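# Extract the right-side yellow rod and rotate it flat

## Task

Find the yellow rod closest to the right arm. Draw it outward until it reaches its stop, then rotate it by 90 degrees so the figures on it end up horizontal. It counts only if the rod stays extended and turned after the robot lets go.

## Robot and tools

Robot: two 6-joint arms, left_arm and right_arm, each with a parallel gripper and a fisheye wrist camera. The cameras are cam_left_wrist and cam_right_wrist, each 672x504. Base roots in the scene frame: left_arm at (-0.028, +0.289, +0.027) m, right_arm at (-0.040, -0.349, +0.007) m, both turned only slightly about z. A two-camera stand is fixed to the floor behind the arms.

Frames: the scene frame has its origin at table-top height, halfway between the nominal bases. +z is up and +x points out over the table. left_arm sits toward +y. Image left and right do not match arm names. Hand positions, quaternions, targets and wrist-camera poses are given in each arm's own base frame. The gripper's fingers point along its +z and open along its y. end_effector_position is the point between the pads, about 1 cm behind the fingertips. It can be off by a few cm, more at long reach.

Joint order, used in every row and every per-joint list: wrist pitch (joint4), shoulder (joint2), wrist yaw (joint5), wrist roll (joint6), elbow (joint3), waist (joint1). Stated ranges in rad: wrist pitch -1.571..1.571, shoulder 0..3.142, wrist yaw -1.571..1.571, wrist roll -2.094..2.094, elbow 0..3.142, waist -2.618..3.054. Real ends may differ by up to 0.059 rad.

A row always has 14 numbers, each in [-1, 1], covering both arms even when only one moves. Numbers 1-6 are left_arm joint offsets in the order above and number 7 is left_arm opening. Numbers 8-14 are the same seven for right_arm. Joint numbers are scaled offsets, not poses: 1.0 equals 2.224 rad for waist, shoulder and elbow, and 8.485 rad for the three wrist joints. They are measured from the "Joint targets" shown at the start of that action or call, not from the previous row, so sending the same offset twice moves the joint twice. Zeros keep the current targets. The opening is absolute: +1 fully open, -1 closed. Values in between are matched to grip_measured. To leave a gripper alone, resend its current command, because 0 means half open.

execute_actions(actions, cameras): actions is a list of actions. Each action is a list of 1 to 15 rows, one row per 1/30 s control step. A short action holds its last row for the remaining steps. An empty list just reports state. An action is refused for both arms if it would push a joint more than 0.059 rad beyond its range. If the first action is refused or anything is malformed, the whole call is rejected. cameras picks images by name: omitted, null or ["all"] gives all, and [] gives none. An unknown name invalidates the call.

move(target, speed, blend, opening_speed, blocking, cameras): target is a single 14-number row, or a list of up to 15 rows. Every row in the list is an offset from the same starting Joint targets. All joints move together along interpolated paths, so the hand traces curves. These paths do not avoid obstacles or the other arm. speed is in rad/s for the joint with the farthest to go, 0.01 to 12.57, default 0.5. It can be one value or one per target. blend, in rad, rounds the corners between listed targets. opening_speed sets the gripper rate on the -1..1 scale per second and must be at least 0.2; use it to close gently. blocking=false returns after about 0.5 s while motion continues. The result adds a "move:" line: done, off_target (at rest but more than 0.035 rad from target), moving, held or fault, and limits=held if steps were withheld.

wait(seconds 0..10) lets time pass with commands held. stop brakes a running move. zoom_image(camera, region=[x0,y0,x1,y1]) enlarges part of the latest image from a wrist camera, at most 504x504 px. read_manual returns licence texts only. finished_scene(scene) ends the scene for good. Call it only when the goal holds without the robot, and call nothing after it in the same reply.

Results: Joint positions (rad, plus pad gap in m, 0.094 when fully open) and Joint velocities, with "within noise" meaning settled. Also given: Joint targets (where the next offsets count from), Tool commands, grip_measured, and Joint torques (no gripper; positive toward larger angle; numbers 2, 5, 6 wrap at ±28 N m). execute_actions also lists joint positions at some steps. "joint sent to its limit" means a joint was clipped at its end. "joint command not followed" means the clearance check altered targets; that check does not keep the grippers apart. Per step, targets stay within 0.339 rad (big joints) or 2.2 rad (wrist) of measured angles. Targets that would move the hand more than 200 mm are scaled back, so big moves may need several actions.

Gripping: each pad pushes about 50-64 N. grip_measured may read up to 2.7 mm wide when empty and narrower than the part when squeezing. Commanding about 0.05 below first-touch reading gives full force. To release, command well above grip_measured.

Avoid: arm-to-arm contact or one gripper closing on the other's fingers, fast impacts, hard pushes against fixed things, dropping or releasing moving parts, and strain on the camera cables. A stalled arm keeps pushing; to stop it, command targets back past its measured positions. Long stretched holds or pushing toward unreachable poses heat motors. MOTOR HOT appears at 75 °C; at 90 °C the arm folds and idles, and at 100 °C it goes limp. Slow, careful contact is safest when grasping and turning the rod.

Each tool is called after "Call:" in YAML: its name, and indented under it one key for each argument.

## Session

Call:
execute_actions:
  actions: []

Scene clock: 0.00 s.
left_arm: end_effector_position=(+0.4028, +0.0079, +0.1249) grip_measured=+1.000 end_effector_quat_wxyz=(+0.625, -0.028, +0.778, +0.057) | right_arm: end_effector_position=(+0.4019, -0.0301, +0.1142) grip_measured=+1.000 end_effector_quat_wxyz=(+0.608, +0.063, +0.791, -0.024)
Joint names: [wrist pitch, shoulder, wrist yaw, wrist roll, elbow, waist]
Joint positions: left_arm=[0.966 1.539 -0.191 0.014 0.356 -0.068 0.094] | right_arm=[0.914 1.54 0.073 0.059 0.363 -0.045 0.094]
Joint velocities: within noise
Joint torques (N m): no reading
Heat: left arm: 47 °C; right arm: 43 °C.
Joint targets: left_arm=[0.959 1.536 -0.192 0.014 0.359 -0.068] | right_arm=[0.904 1.537 0.071 0.060 0.366 -0.045]
Tool commands: left_gripper/opening=+1.0 right_gripper/opening=+1.0

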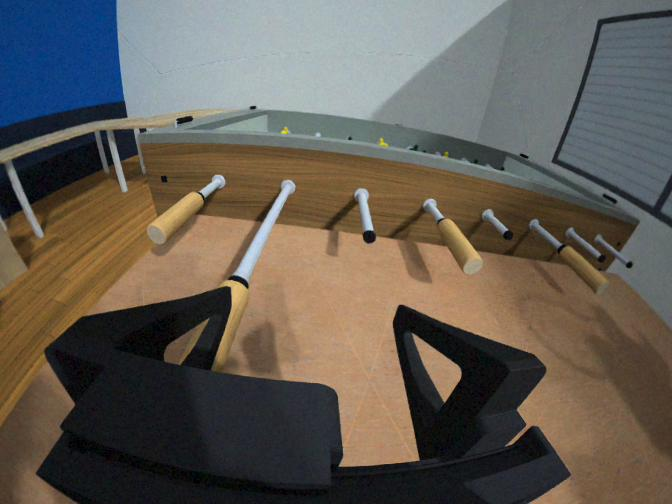

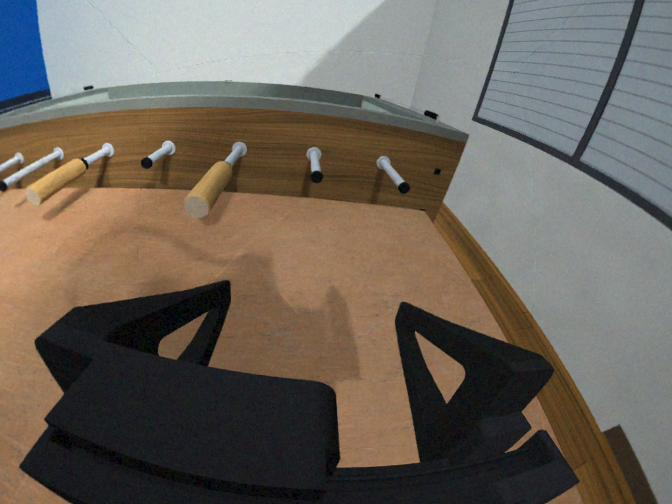

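Call:
move:
  target: [0,0,0,0,0,0,1,0.0687,0.3621,0.02567,-0.00707,0.2199,0.1501,1]
  speed: 0.7

Scene clock: 74.50 s.
left_arm: end_effector_position=(+0.4028, +0.0079, +0.1249) grip_measured=+1.000 end_effector_quat_wxyz=(+0.625, -0.028, +0.778, +0.057) | right_arm: end_effector_position=(+0.5168, +0.1007, +0.0626) grip_measured=+1.000 end_effector_quat_wxyz=(+0.694, -0.002, +0.720, -0.002)
Joint names: [wrist pitch, shoulder, wrist yaw, wrist roll, elbow, waist]
Joint positions: left_arm=[0.966 1.539 -0.191 0.014 0.356 -0.068 0.094] | right_arm=[1.45 2.325 0.288 0.004 0.838 0.288 0.094]
Joint velocities: within noise
Joint torques (N m): left_arm=[1.85 -6.35 -0.05 0.02 5.29 -0.06] | right_arm=[2.06 -7.79 0.07 -0.05 5 0.12]
Heat: left arm: 46 °C; right arm: 44 °C.
Joint targets: left_arm=[0.959 1.536 -0.192 0.014 0.359 -0.068] | right_arm=[1.487 2.343 0.289 0.000 0.855 0.289]
move: off_target (right_arm); right_arm: the wrist pitch is farthest, 0.037 rad from its target
camera_calibration:
cam_right_wrist: T_world_to_cam=[[-0.0426358, -0.981649, 0.185872, 0.0998634], [-0.431248, -0.149735, -0.889722, 0.325531], [0.901226, -0.118091, -0.41695, -0.308003], [0, 0, 0, 1]] pos_world=[0.422222, 0.110402, 0.142648]

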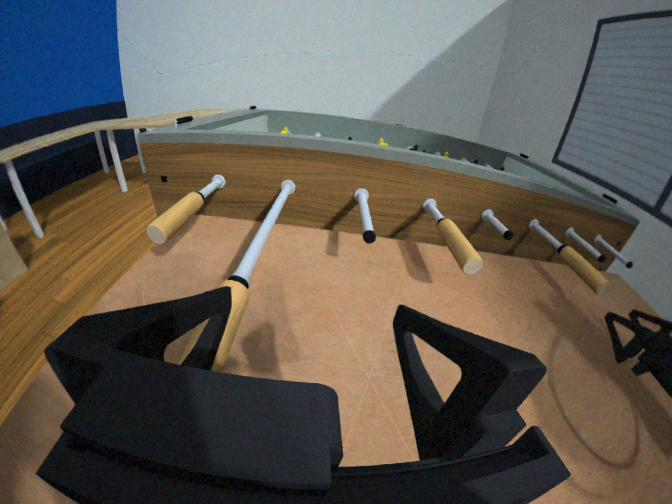

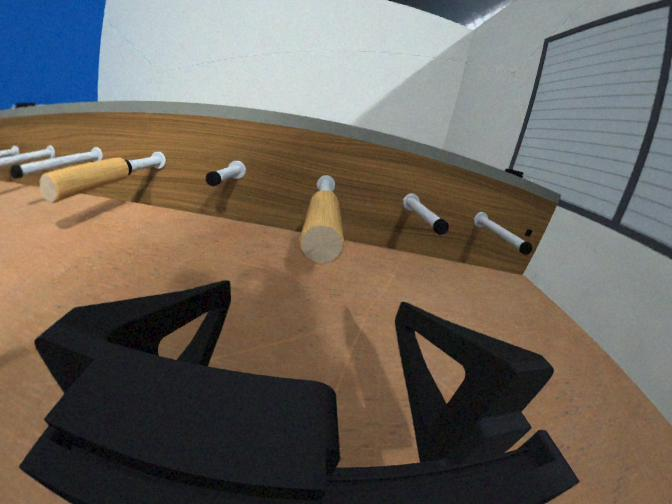

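Call:
move:
  target: [0,0,0,0,0,0,1,-0.0166,0.0385,-0.0044,0,0.1158,-0.0168,1]
  speed: 0.5
  cameras: ["cam_right_wrist"]

Scene clock: 91.70 s.
left_arm: end_effector_position=(+0.4028, +0.0079, +0.1249) grip_measured=+1.000 end_effector_quat_wxyz=(+0.625, -0.028, +0.778, +0.057) | right_arm: end_effector_position=(+0.5732, +0.1037, +0.0883) grip_measured=+1.000 end_effector_quat_wxyz=(+0.725, +0.009, +0.689, +0.004)
Joint names: [wrist pitch, shoulder, wrist yaw, wrist roll, elbow, waist]
Joint positions: left_arm=[0.966 1.539 -0.191 0.014 0.356 -0.068 0.094] | right_arm=[1.36 2.402 0.266 0.004 1.094 0.259 0.094]
Joint velocities: within noise
Joint torques (N m): left_arm=[1.85 -6.38 -0.05 0.01 5.35 -0.03] | right_arm=[1.6 -8.42 -0.13 -0.04 6.02 -0.62]
Heat: left arm: 46 °C; right arm: 45 °C.
Joint targets: left_arm=[0.959 1.536 -0.192 0.014 0.359 -0.068] | right_arm=[1.346 2.428 0.251 0.000 1.113 0.252]
move: done
camera_calibration:
cam_right_wrist: T_world_to_cam=[[-0.0649691, -0.985327, 0.157831, 0.11612], [-0.353428, -0.125192, -0.927047, 0.3293], [0.933203, -0.116011, -0.340108, -0.373118], [0, 0, 0, 1]] pos_world=[0.472123, 0.112356, 0.160048]
Images, in order (width x height): cam_right_wrist 672x504.

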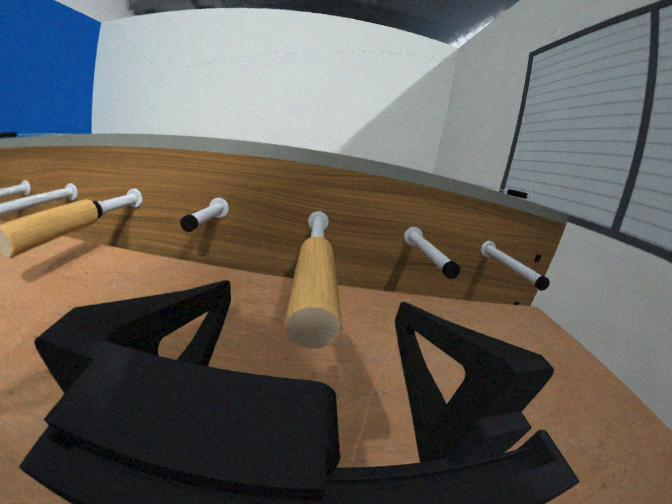

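Call:
move:
  target: [0,0,0,0,0,0,1,-0.0249,0.0558,-0.0048,0,0.1277,-0.0157,1]
  speed: 0.4
  cameras: ["cam_right_wrist"]

Scene clock: 108.47 s.
left_arm: end_effector_position=(+0.4028, +0.0079, +0.1249) grip_measured=+1.000 end_effector_quat_wxyz=(+0.625, -0.028, +0.778, +0.057) | right_arm: end_effector_position=(+0.6290, +0.1026, +0.0719) grip_measured=+1.000 end_effector_quat_wxyz=(+0.707, +0.002, +0.707, +0.000)
Joint names: [wrist pitch, shoulder, wrist yaw, wrist roll, elbow, waist]
Joint positions: left_arm=[0.966 1.539 -0.191 0.014 0.356 -0.068 0.094] | right_arm=[1.15 2.524 0.227 0.004 1.373 0.224 0.094]
Joint velocities: within noise
Joint torques (N m): left_arm=[1.84 -6.37 -0.05 0 5.37 -0.06] | right_arm=[1.58 -9.66 -0.13 -0.04 7.17 -0.64]
Heat: left arm: 45 °C; right arm: 44 °C.
Joint targets: left_arm=[0.959 1.536 -0.192 0.014 0.359 -0.068] | right_arm=[1.135 2.552 0.211 0.000 1.397 0.217]
move: done
camera_calibration:
cam_right_wrist: T_world_to_cam=[[-0.0520133, -0.98331, 0.174345, 0.111659], [-0.399825, -0.139474, -0.905918, 0.362782], [0.915114, -0.116827, -0.385898, -0.416104], [0, 0, 0, 1]] pos_world=[0.53164, 0.111782, 0.14861]
Images, in order (width x height): cam_right_wrist 672x504.

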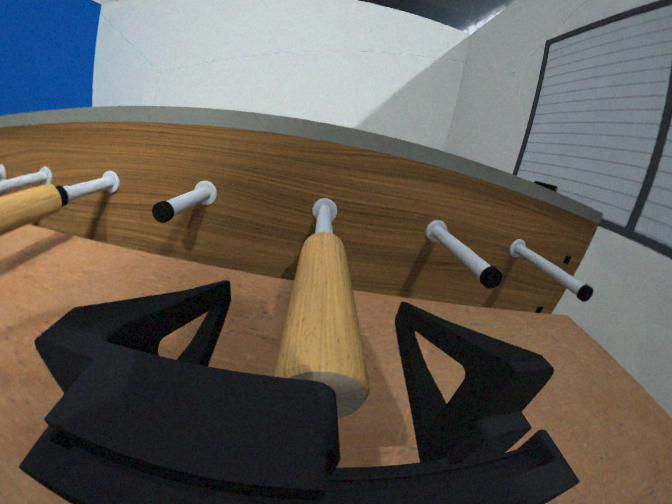

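Call:
move:
  target: [0,0,0,0,0,0,1,0,0,0,0,0,0,-0.7]
  opening_speed: 1.0
  cameras: ["cam_right_wrist"]

Scene clock: 118.40 s.
left_arm: end_effector_position=(+0.4028, +0.0079, +0.1249) grip_measured=+1.000 end_effector_quat_wxyz=(+0.625, -0.028, +0.778, +0.057) | right_arm: end_effector_position=(+0.6290, +0.1030, +0.0715) grip_measured=-0.308 end_effector_quat_wxyz=(+0.706, +0.002, +0.708, +0.001)
Joint names: [wrist pitch, shoulder, wrist yaw, wrist roll, elbow, waist]
Joint positions: left_arm=[0.966 1.539 -0.191 0.014 0.356 -0.068 0.094] | right_arm=[1.149 2.524 0.225 0.004 1.373 0.224 0.033]
Joint velocities: within noise
Joint torques (N m): left_arm=[1.84 -6.37 -0.05 0.01 5.35 -0.05] | right_arm=[1.6 -9.65 -0.11 -0.04 7.17 -0.62]
Heat: left arm: 45 °C; right arm: 45 °C.
Joint targets: left_arm=[0.959 1.536 -0.192 0.014 0.359 -0.068] | right_arm=[1.135 2.552 0.211 0.000 1.397 0.217]
move: done
camera_calibration:
cam_right_wrist: T_world_to_cam=[[-0.0498365, -0.983362, 0.174685, 0.110692], [-0.400861, -0.140503, -0.905301, 0.363245], [0.914782, -0.115141, -0.38719, -0.41607], [0, 0, 0, 1]] pos_world=[0.531741, 0.11198, 0.148412]
Images, in order (width x height): cam_right_wrist 672x504.

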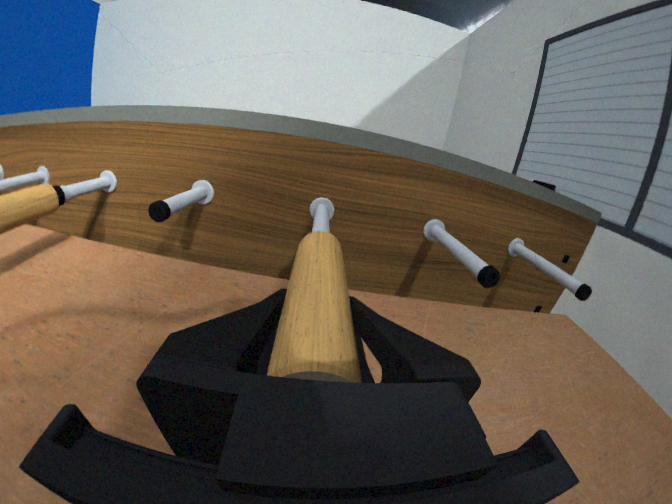

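Call:
move:
  target:
    - [0,0,0,0,0,0,1,0.0195,-0.0567,0.0046,0,-0.1221,0.0148,-0.7]
    - [0,0,0,0,0,0,1,0.0368,-0.0934,0.0086,0,-0.2248,0.0301,-0.7]
  speed: 0.3
  blend: 0.1
  cameras: ["cam_right_wrist"]

Call:
zoom_image:
  camera: "cam_right_wrist"
  region: [200, 150, 500, 420]

Scene clock: 143.83 s.
left_arm: end_effector_position=(+0.4028, +0.0079, +0.1249) grip_measured=+1.000 end_effector_quat_wxyz=(+0.625, -0.028, +0.778, +0.057) | right_arm: end_effector_position=(+0.5345, +0.1000, +0.0669) grip_measured=-0.308 end_effector_quat_wxyz=(+0.704, +0.003, +0.710, -0.003)
Joint names: [wrist pitch, shoulder, wrist yaw, wrist roll, elbow, waist]
Joint positions: left_arm=[0.966 1.539 -0.191 0.014 0.356 -0.068 0.094] | right_arm=[1.437 2.361 0.285 0.003 0.917 0.276 0.033]
Joint velocities: within noise
Joint torques (N m): left_arm=[1.84 -6.38 -0.04 0 5.3 -0.06] | right_arm=[1.81 -10.93 0.03 -0.03 2.44 0.66]
Heat: left arm: 45 °C; right arm: 46 °C.
Joint targets: left_arm=[0.959 1.536 -0.192 0.014 0.359 -0.068] | right_arm=[1.447 2.345 0.284 0.000 0.897 0.284]
move: done
camera_calibration:
cam_right_wrist: T_world_to_cam=[[-0.0560388, -0.982408, 0.178141, 0.106898], [-0.406823, -0.140471, -0.902642, 0.323678], [0.911786, -0.123055, -0.391795, -0.329016], [0, 0, 0, 1]] pos_world=[0.437663, 0.109998, 0.144216]
Images, in order (width x height): cam_right_wrist 672x504.

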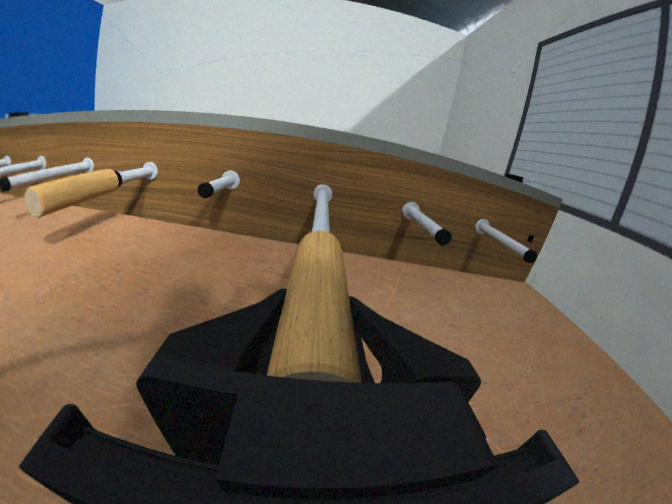

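Scaled by 1.680 from the camera's 672x504 image, which has a finer 960x720 frame.

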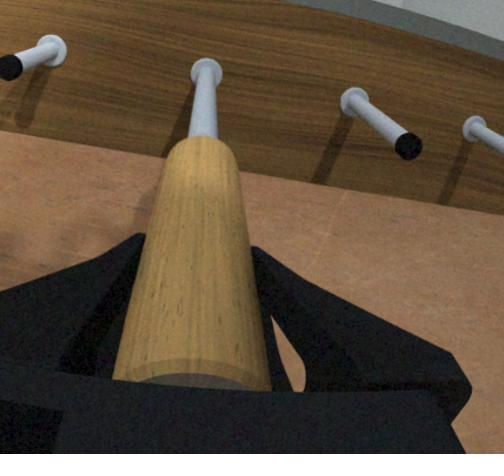

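Call:
move:
  target:
    - [0,0,0,0,0,0,1,0.0105,-0.0177,0.0029,0,-0.0572,0.0110,-0.7]
    - [0,0,0,0,0,0,1,0.0140,-0.0526,0.0064,0,-0.1192,0.0244,-0.7]
  speed: 0.2
  blend: 0.05
  cameras: ["cam_right_wrist"]

Call:
zoom_image:
  camera: "cam_right_wrist"
  region: [200, 150, 500, 420]

Scene clock: 158.57 s.
left_arm: end_effector_position=(+0.4028, +0.0079, +0.1249) grip_measured=+1.000 end_effector_quat_wxyz=(+0.625, -0.028, +0.778, +0.057) | right_arm: end_effector_position=(+0.4950, +0.1021, +0.0670) grip_measured=-0.308 end_effector_quat_wxyz=(+0.689, -0.004, +0.725, -0.006)
Joint names: [wrist pitch, shoulder, wrist yaw, wrist roll, elbow, waist]
Joint positions: left_arm=[0.966 1.539 -0.191 0.014 0.356 -0.068 0.094] | right_arm=[1.466 2.263 0.314 0.003 0.743 0.312 0.033]
Joint velocities: within noise
Joint torques (N m): left_arm=[1.85 -6.38 -0.04 0.02 5.34 -0.08] | right_arm=[2.53 -11.54 0.31 -0.02 -4.92 2.35]
Heat: left arm: 45 °C; right arm: 47 °C.
Joint targets: left_arm=[0.959 1.536 -0.192 0.014 0.359 -0.068] | right_arm=[1.554 2.228 0.338 0.000 0.631 0.338]
joint sent to its limit (right arm) — the wrist pitch, upper limit.
move: off_target (right_arm); right_arm: the elbow is farthest, 0.111 rad from its target
camera_calibration:
cam_right_wrist: T_world_to_cam=[[-0.04171, -0.980027, 0.194439, 0.0982816], [-0.44549, -0.155951, -0.881599, 0.327295], [0.894315, -0.123392, -0.430088, -0.281509], [0, 0, 0, 1]] pos_world=[0.401663, 0.112625, 0.14836]
Images, in order (width x height): cam_right_wrist 672x504.

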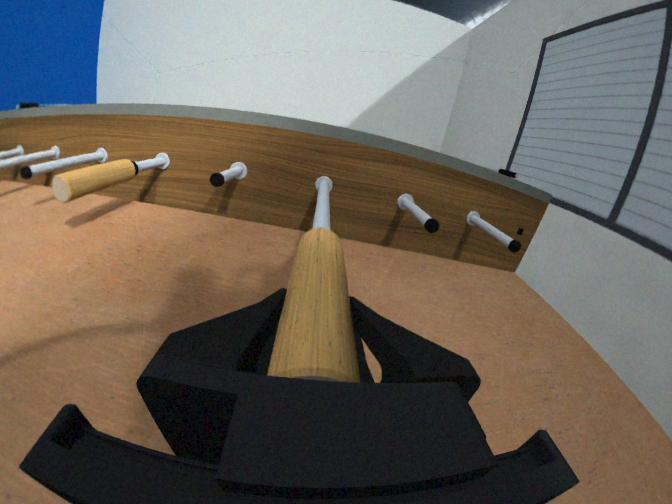

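Scaled by 1.680 from the camera's 672x504 image, which has a finer 960x720 frame.

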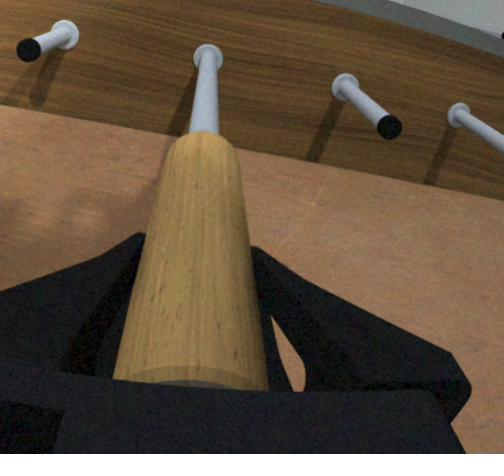

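Call:
move:
  target:
    - [0,0,0,0,0,0,1,-0.0021,0.0324,-0.0035,0,0.0558,-0.0133,-0.7]
    - [0,0,0,0,0,0,1,-0.0021,0.0324,-0.0035,0.1874,0.0558,-0.0133,-0.7]
  speed: 0.6
  cameras: ["cam_right_wrist"]

Call:
zoom_image:
  camera: "cam_right_wrist"
  region: [200, 150, 500, 420]

Scene clock: 176.43 s.
left_arm: end_effector_position=(+0.4028, +0.0079, +0.1249) grip_measured=+1.000 end_effector_quat_wxyz=(+0.625, -0.028, +0.778, +0.057) | right_arm: end_effector_position=(+0.4995, +0.1075, +0.0712) grip_measured=-0.309 end_effector_quat_wxyz=(+0.492, +0.498, +0.515, +0.495)
Joint names: [wrist pitch, shoulder, wrist yaw, wrist roll, elbow, waist]
Joint positions: left_arm=[0.966 1.539 -0.191 0.014 0.356 -0.068 0.094] | right_arm=[1.488 2.28 0.291 1.564 0.764 0.312 0.032]
Joint velocities: within noise
Joint torques (N m): left_arm=[1.84 -6.39 -0.05 0 5.34 -0.1] | right_arm=[2.16 -7.13 0.23 0.29 2.89 -0.25]
Heat: left arm: 44 °C; right arm: 52 °C.
Joint targets: left_arm=[0.959 1.536 -0.192 0.014 0.359 -0.068] | right_arm=[1.536 2.300 0.308 1.590 0.756 0.308]
move: off_target (right_arm); right_arm: the wrist pitch is farthest, 0.048 rad from its target
camera_calibration:
cam_right_wrist: T_world_to_cam=[[-0.0705628, -0.1939, -0.97848, 0.116293], [-0.42091, 0.895108, -0.147024, 0.156322], [0.904354, 0.401477, -0.144776, -0.364804], [0, 0, 0, 1]] pos_world=[0.403915, 0.0290846, 0.0839593]
Images, in order (width x height): cam_right_wrist 672x504.

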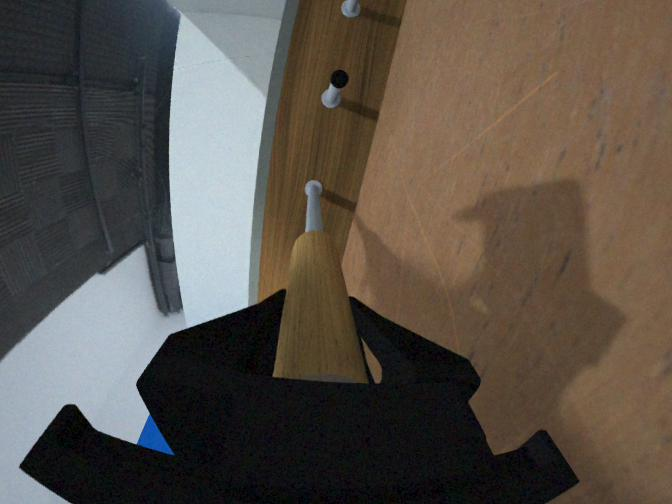

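Scaled by 1.680 from the camera's 672x504 image, which has a finer 960x720 frame.

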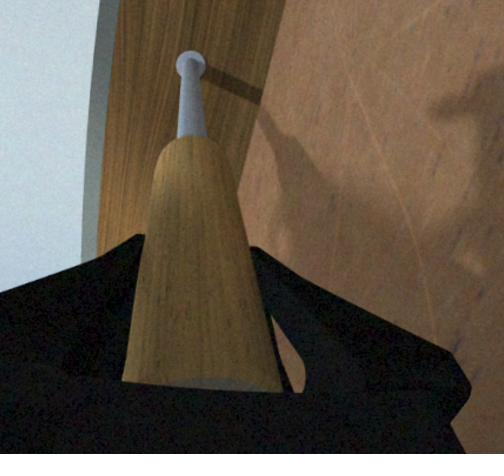

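Call:
move:
  target: [0,0,0,0,0,0,1,0.0018,-0.0280,0.0030,0,-0.055,0.0120,-0.7]
  speed: 0.2
  cameras: []

Scene clock: 189.90 s.
left_arm: end_effector_position=(+0.4028, +0.0079, +0.1249) grip_measured=+1.000 end_effector_quat_wxyz=(+0.625, -0.028, +0.778, +0.057) | right_arm: end_effector_position=(+0.4953, +0.1061, +0.0715) grip_measured=-0.309 end_effector_quat_wxyz=(+0.490, +0.500, +0.516, +0.494)
Joint names: [wrist pitch, shoulder, wrist yaw, wrist roll, elbow, waist]
Joint positions: left_arm=[0.966 1.539 -0.191 0.014 0.356 -0.068 0.094] | right_arm=[1.487 2.265 0.292 1.569 0.744 0.312 0.032]
Joint velocities: within noise
Joint torques (N m): left_arm=[1.84 -6.38 -0.05 0.01 5.33 -0.05] | right_arm=[2.31 -10.85 0.51 0.24 -4.81 2.13]
Heat: left arm: 44 °C; right arm: 52 °C.
Joint targets: left_arm=[0.959 1.536 -0.192 0.014 0.359 -0.068] | right_arm=[1.551 2.237 0.334 1.590 0.633 0.335]
move: off_target (right_arm); right_arm: the elbow is farthest, 0.110 rad from its target
No camera images: "cameras" was empty.

Call:
move:
  target:
    - [0,0,0,0,0,0,1,-0.0010,0.022,-0.0020,0,0.047,-0.0090,-0.7]
    - [0,0,0,0,0,0,1,-0.0010,0.022,-0.0020,0,0.047,-0.0090,1]
  speed: 0.3
  opening_speed: 1.5
  cameras: ["cam_right_wrist"]

Call:
zoom_image:
  camera: "cam_right_wrist"
  region: [200, 150, 500, 420]

Scene clock: 202.47 s.
left_arm: end_effector_position=(+0.4028, +0.0079, +0.1249) grip_measured=+1.000 end_effector_quat_wxyz=(+0.625, -0.028, +0.778, +0.057) | right_arm: end_effector_position=(+0.4970, +0.1032, +0.0708) grip_measured=+0.996 end_effector_quat_wxyz=(+0.490, +0.510, +0.506, +0.494)
Joint names: [wrist pitch, shoulder, wrist yaw, wrist roll, elbow, waist]
Joint positions: left_arm=[0.966 1.539 -0.191 0.014 0.356 -0.068 0.094] | right_arm=[1.486 2.271 0.31 1.59 0.752 0.312 0.094]
Joint velocities: within noise
Joint torques (N m): left_arm=[1.85 -6.38 -0.04 0.01 5.37 -0.05] | right_arm=[2.24 -7.43 0.11 0.01 2.48 0.34]
Heat: left arm: 44 °C; right arm: 53 °C.
Joint targets: left_arm=[0.959 1.536 -0.192 0.014 0.359 -0.068] | right_arm=[1.543 2.286 0.317 1.590 0.738 0.315]
move: off_target (right_arm); target 2's new numbers were sent with right_arm's wrist pitch 0.057 rad from that target; right_arm: the wrist pitch is farthest, 0.057 rad from its target
camera_calibration:
cam_right_wrist: T_world_to_cam=[[-0.0803575, -0.16953, -0.982243, 0.117579], [-0.403882, 0.906449, -0.123407, 0.147707], [0.911275, 0.386793, -0.14131, -0.363085], [0, 0, 0, 1]] pos_world=[0.399975, 0.0264836, 0.0824118]
Images, in order (width x height): cam_right_wrist 672x504.

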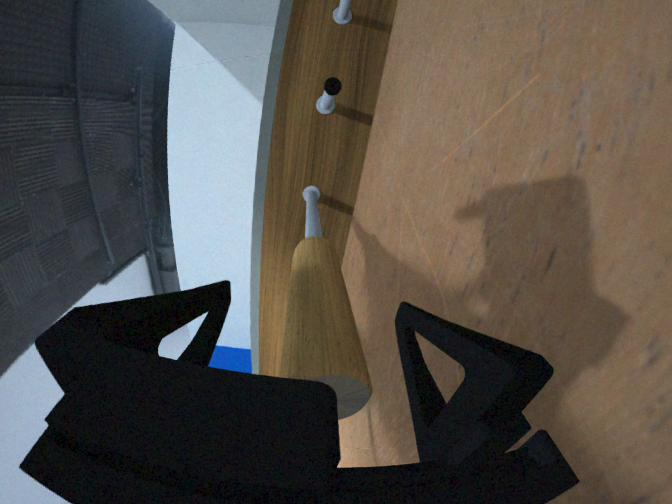

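Scaled by 1.680 from the camera's 672x504 image, which has a finer 960x720 frame.

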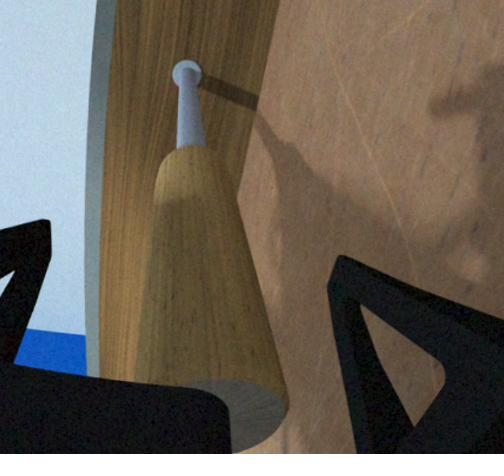

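Call:
finished_scene:
  scene: 1

The scene is finished: the task was done.


## Next scene

The same job, from a new start.

Same recipe.

Call:
execute_actions:
  actions: []

Scene clock: 0.00 s.
left_arm: end_effector_position=(+0.4067, +0.0376, +0.1163) grip_measured=+1.000 end_effector_quat_wxyz=(+0.597, -0.093, +0.793, +0.071) | right_arm: end_effector_position=(+0.3928, -0.0048, +0.1143) grip_measured=+1.000 end_effector_quat_wxyz=(+0.608, +0.033, +0.793, -0.013)
Joint names: [wrist pitch, shoulder, wrist yaw, wrist roll, elbow, waist]
Joint positions: left_arm=[0.845 1.542 -0.242 -0.068 0.409 -0.016 0.094] | right_arm=[0.909 1.498 0.082 0.042 0.325 0.023 0.094]
Joint velocities: within noise
Joint torques (N m): no reading
Heat: left arm: 43 °C; right arm: 40 °C.
Joint targets: left_arm=[0.833 1.540 -0.243 -0.068 0.411 -0.016] | right_arm=[0.899 1.495 0.080 0.043 0.328 0.023]
Tool commands: left_gripper/opening=+1.0 right_gripper/opening=+1.0
camera_calibration:
cam_left_wrist: T_world_to_cam=[[0.207287, -0.962694, 0.173931, -0.0790407], [-0.569143, -0.263281, -0.778948, 0.366677], [0.795681, 0.062474, -0.602485, -0.132805], [0, 0, 0, 1]] pos_world=[0.330746, 0.0287439, 0.219357]
cam_right_wrist: T_world_to_cam=[[-0.0674914, -0.98389, 0.165543, -0.00657283], [-0.627243, -0.0871895, -0.773928, 0.366259], [0.775894, -0.156069, -0.611254, -0.115862], [0, 0, 0, 1]] pos_world=[0.319186, 0.0073845, 0.213725]

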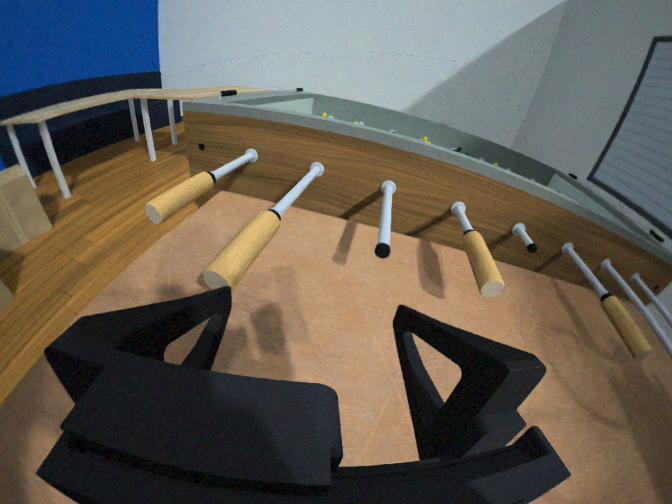

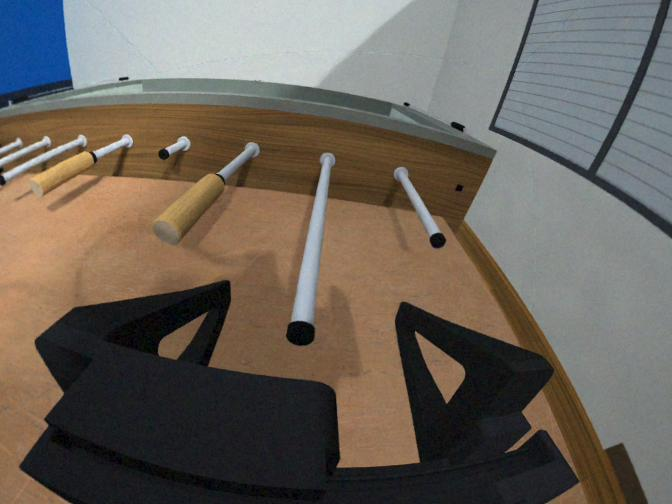

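Call:
move:
  target:
    - [0,0,0,0,0,0,1,0.0354,0,0,0,0,0,1]
    - [0,0,0,0,0,0,1,0.0380,0.2238,0.0559,-0.0051,0.1995,0.2053,1]
  speed: 0.8
  blend: 0.1
  cameras: ["cam_right_wrist"]

Scene clock: 40.13 s.
left_arm: end_effector_position=(+0.4067, +0.0376, +0.1163) grip_measured=+1.000 end_effector_quat_wxyz=(+0.597, -0.093, +0.793, +0.071) | right_arm: end_effector_position=(+0.4748, +0.1433, +0.1471) grip_measured=+1.000 end_effector_quat_wxyz=(+0.703, +0.024, +0.711, -0.026)
Joint names: [wrist pitch, shoulder, wrist yaw, wrist roll, elbow, waist]
Joint positions: left_arm=[0.845 1.542 -0.242 -0.068 0.409 -0.016 0.094] | right_arm=[1.217 1.979 0.553 0.004 0.749 0.483 0.094]
Joint velocities: within noise
Joint torques (N m): left_arm=[1.87 -6.52 -0.06 0.02 5.55 -0.03] | right_arm=[1.72 -6.76 0.04 -0.04 6.64 -0.34]
Heat: left arm: 43 °C; right arm: 43 °C.
Joint targets: left_arm=[0.833 1.540 -0.243 -0.068 0.411 -0.016] | right_arm=[1.221 1.993 0.555 0.000 0.772 0.479]
move: done
camera_calibration:
cam_right_wrist: T_world_to_cam=[[-0.11555, -0.976581, 0.181487, 0.158656], [-0.418199, -0.117899, -0.900672, 0.379796], [0.900976, -0.17997, -0.394782, -0.224074], [0, 0, 0, 1]] pos_world=[0.379048, 0.159391, 0.224817]
Images, in order (width x height): cam_right_wrist 672x504.

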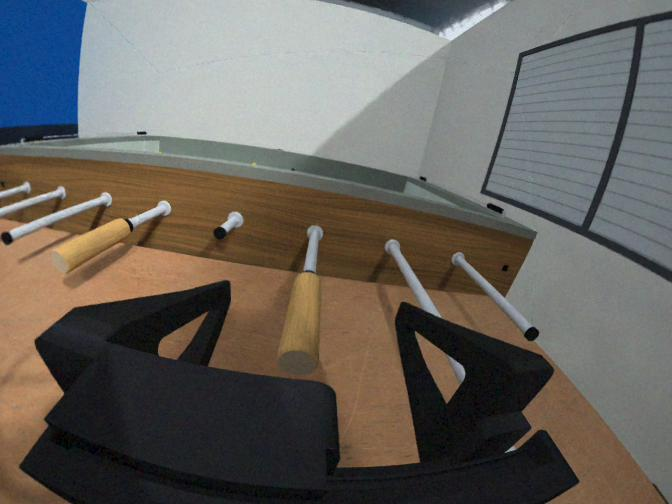

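Call:
move:
  target:
    - [0,0,0,0,0,0,1,0.0229,0.1779,-0.0071,0,0.0963,-0.0244,1]
    - [0,0,0,0,0,0,1,0.0086,0.2041,-0.0118,0,0.1632,-0.0431,1]
  speed: 0.5
  blend: 0.02
  cameras: ["cam_right_wrist"]

Scene clock: 58.73 s.
left_arm: end_effector_position=(+0.4067, +0.0376, +0.1163) grip_measured=+1.000 end_effector_quat_wxyz=(+0.597, -0.093, +0.793, +0.071) | right_arm: end_effector_position=(+0.5602, +0.1416, +0.0725) grip_measured=+1.000 end_effector_quat_wxyz=(+0.707, +0.031, +0.706, -0.027)
Joint names: [wrist pitch, shoulder, wrist yaw, wrist roll, elbow, waist]
Joint positions: left_arm=[0.845 1.542 -0.242 -0.068 0.409 -0.016 0.094] | right_arm=[1.308 2.423 0.469 0.004 1.118 0.387 0.094]
Joint velocities: within noise
Joint torques (N m): left_arm=[1.87 -6.5 -0.06 0.01 5.49 -0.08] | right_arm=[1.58 -8.8 -0.11 -0.04 5.79 -0.35]
Heat: left arm: 43 °C; right arm: 45 °C.
Joint targets: left_arm=[0.833 1.540 -0.243 -0.068 0.411 -0.016] | right_arm=[1.294 2.447 0.454 0.000 1.135 0.383]
move: done
camera_calibration:
cam_right_wrist: T_world_to_cam=[[-0.129951, -0.97629, 0.173122, 0.189106], [-0.406628, -0.106769, -0.907333, 0.340544], [0.904304, -0.188305, -0.383112, -0.332388], [0, 0, 0, 1]] pos_world=[0.46363, 0.158391, 0.148907]
Images, in order (width x height): cam_right_wrist 672x504.

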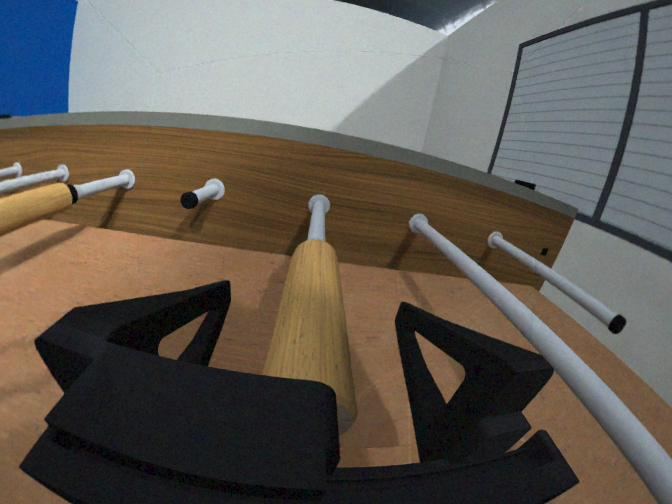

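Call:
move:
  target:
    - [0,0,0,0,0,0,1,0,0,0,0,0,0,-0.7]
    - [0,0,0,0,0,0,1,0.0140,-0.0386,0.0071,0,-0.0840,0.0242,-0.7]
    - [0,0,0,0,0,0,1,0.0296,-0.0650,0.0158,0,-0.17,0.0574,-0.7]
    - [0,0,0,0,0,0,1,0.0319,-0.0962,0.0210,0,-0.2158,0.0774,-0.7]
  speed: [0.5,0.35,0.35,0.2]
  blend: [0,0.05,0.05,0]
  opening_speed: 1.5
  cameras: ["cam_right_wrist"]

Scene clock: 75.30 s.
left_arm: end_effector_position=(+0.4067, +0.0376, +0.1163) grip_measured=+1.000 end_effector_quat_wxyz=(+0.597, -0.093, +0.793, +0.071) | right_arm: end_effector_position=(+0.4773, +0.1481, +0.0709) grip_measured=-0.312 end_effector_quat_wxyz=(+0.693, +0.020, +0.719, -0.034)
Joint names: [wrist pitch, shoulder, wrist yaw, wrist roll, elbow, waist]
Joint positions: left_arm=[0.845 1.542 -0.242 -0.068 0.409 -0.016 0.094] | right_arm=[1.454 2.272 0.572 0.002 0.776 0.495 0.032]
Joint velocities: within noise
Joint torques (N m): left_arm=[1.85 -6.49 -0.07 0.02 5.49 -0.08] | right_arm=[2.59 -12.08 0.73 -0.02 -5.64 5.38]
Heat: left arm: 43 °C; right arm: 45 °C.
Joint targets: left_arm=[0.833 1.540 -0.243 -0.068 0.411 -0.016] | right_arm=[1.554 2.233 0.633 0.000 0.655 0.555]
joint sent to its limit (right arm) — the wrist pitch, upper limit.
move: off_target (right_arm); right_arm: the elbow is farthest, 0.121 rad from its target
camera_calibration:
cam_right_wrist: T_world_to_cam=[[-0.116788, -0.972677, 0.200649, 0.176171], [-0.442159, -0.129982, -0.887469, 0.325028], [0.889301, -0.192365, -0.414897, -0.246745], [0, 0, 0, 1]] pos_world=[0.38372, 0.16614, 0.15073]
Images, in order (width x height): cam_right_wrist 672x504.

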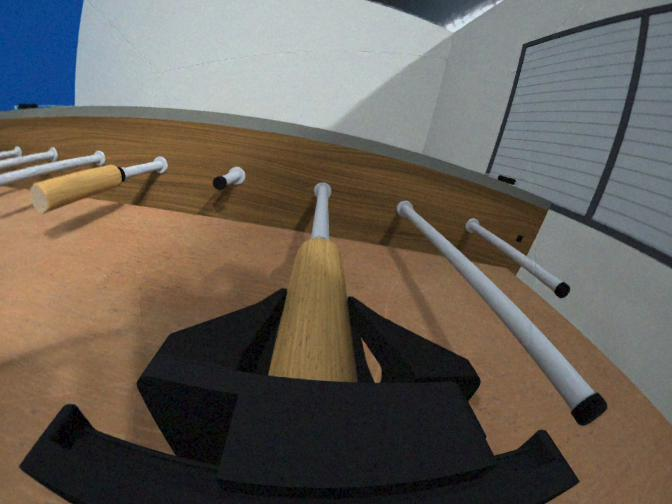

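Call:
move:
  target: [0,0,0,0,0,0,1,0,0.0135,-0.0047,-0.1892,0.038,-0.018,-0.7]
  speed: 0.9
  cameras: ["cam_right_wrist"]

Scene clock: 85.23 s.
left_arm: end_effector_position=(+0.4067, +0.0376, +0.1163) grip_measured=+1.000 end_effector_quat_wxyz=(+0.597, -0.093, +0.793, +0.071) | right_arm: end_effector_position=(+0.4791, +0.1484, +0.0749) grip_measured=-0.312 end_effector_quat_wxyz=(+0.465, -0.496, +0.515, -0.522)
Joint names: [wrist pitch, shoulder, wrist yaw, wrist roll, elbow, waist]
Joint positions: left_arm=[0.845 1.542 -0.242 -0.068 0.409 -0.016 0.094] | right_arm=[1.462 2.272 0.571 -1.594 0.783 0.494 0.032]
Joint velocities: within noise
Joint torques (N m): left_arm=[1.86 -6.52 -0.07 0 5.48 -0.09] | right_arm=[2.51 -9.58 0.3 -0.11 0.39 1.98]
Heat: left arm: 43 °C; right arm: 47 °C.
Joint targets: left_arm=[0.833 1.540 -0.243 -0.068 0.411 -0.016] | right_arm=[1.554 2.263 0.593 -1.605 0.740 0.516]
move: off_target (right_arm); right_arm: the wrist pitch is farthest, 0.092 rad from its target
camera_calibration:
cam_right_wrist: T_world_to_cam=[[-0.0100397, 0.21706, 0.976107, -0.109842], [-0.462416, -0.866517, 0.187934, 0.36789], [0.886606, -0.449481, 0.109071, -0.246418], [0, 0, 0, 1]] pos_world=[0.387491, 0.231865, 0.0649559]
Images, in order (width x height): cam_right_wrist 672x504.

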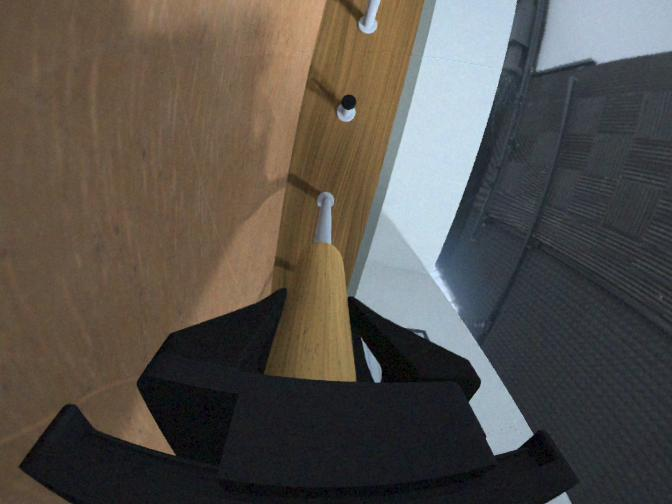

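Call:
move:
  target:
    - [0,0,0,0,0,0,1,0,-0.0135,0.0036,0,-0.030,0.0135,-0.7]
    - [0,0,0,0,0,0,1,-0.002,-0.002,0,0,0.006,0,-0.7]
    - [0,0,0,0,0,0,1,-0.002,-0.002,0,0,0.006,0,0.8]
  speed: 0.25
  opening_speed: 1.5
  cameras: ["cam_right_wrist"]

Scene clock: 93.40 s.
left_arm: end_effector_position=(+0.4067, +0.0376, +0.1163) grip_measured=+1.000 end_effector_quat_wxyz=(+0.597, -0.093, +0.793, +0.071) | right_arm: end_effector_position=(+0.4731, +0.1505, +0.0741) grip_measured=+0.798 end_effector_quat_wxyz=(+0.461, -0.498, +0.513, -0.526)
Joint names: [wrist pitch, shoulder, wrist yaw, wrist roll, elbow, waist]
Joint positions: left_arm=[0.845 1.542 -0.242 -0.068 0.409 -0.016 0.094] | right_arm=[1.48 2.272 0.589 -1.607 0.766 0.509 0.084]
Joint velocities: within noise
Joint torques (N m): left_arm=[1.86 -6.46 -0.08 0.01 5.56 -0.06] | right_arm=[2.19 -9.84 0.1 0.03 2.43 0.58]
Heat: left arm: 43 °C; right arm: 49 °C.
Joint targets: left_arm=[0.833 1.540 -0.243 -0.068 0.411 -0.016] | right_arm=[1.537 2.259 0.593 -1.606 0.753 0.515]
move: off_target (right_arm); target 3's new numbers were sent with right_arm's wrist pitch 0.074 rad from that target; right_arm: the wrist pitch is farthest, 0.057 rad from its target
camera_calibration:
cam_right_wrist: T_world_to_cam=[[-0.0103054, 0.229164, 0.973333, -0.111046], [-0.464988, -0.86284, 0.198226, 0.366989], [0.885257, -0.450545, 0.11545, -0.239815], [0, 0, 0, 1]] pos_world=[0.381799, 0.234053, 0.0630243]
Images, in order (width x height): cam_right_wrist 672x504.

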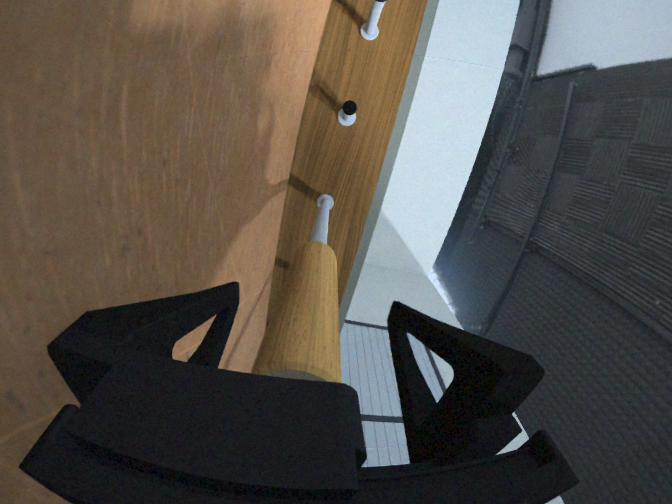

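Call:
finished_scene:
  scene: 2

The scene is finished: the task was done.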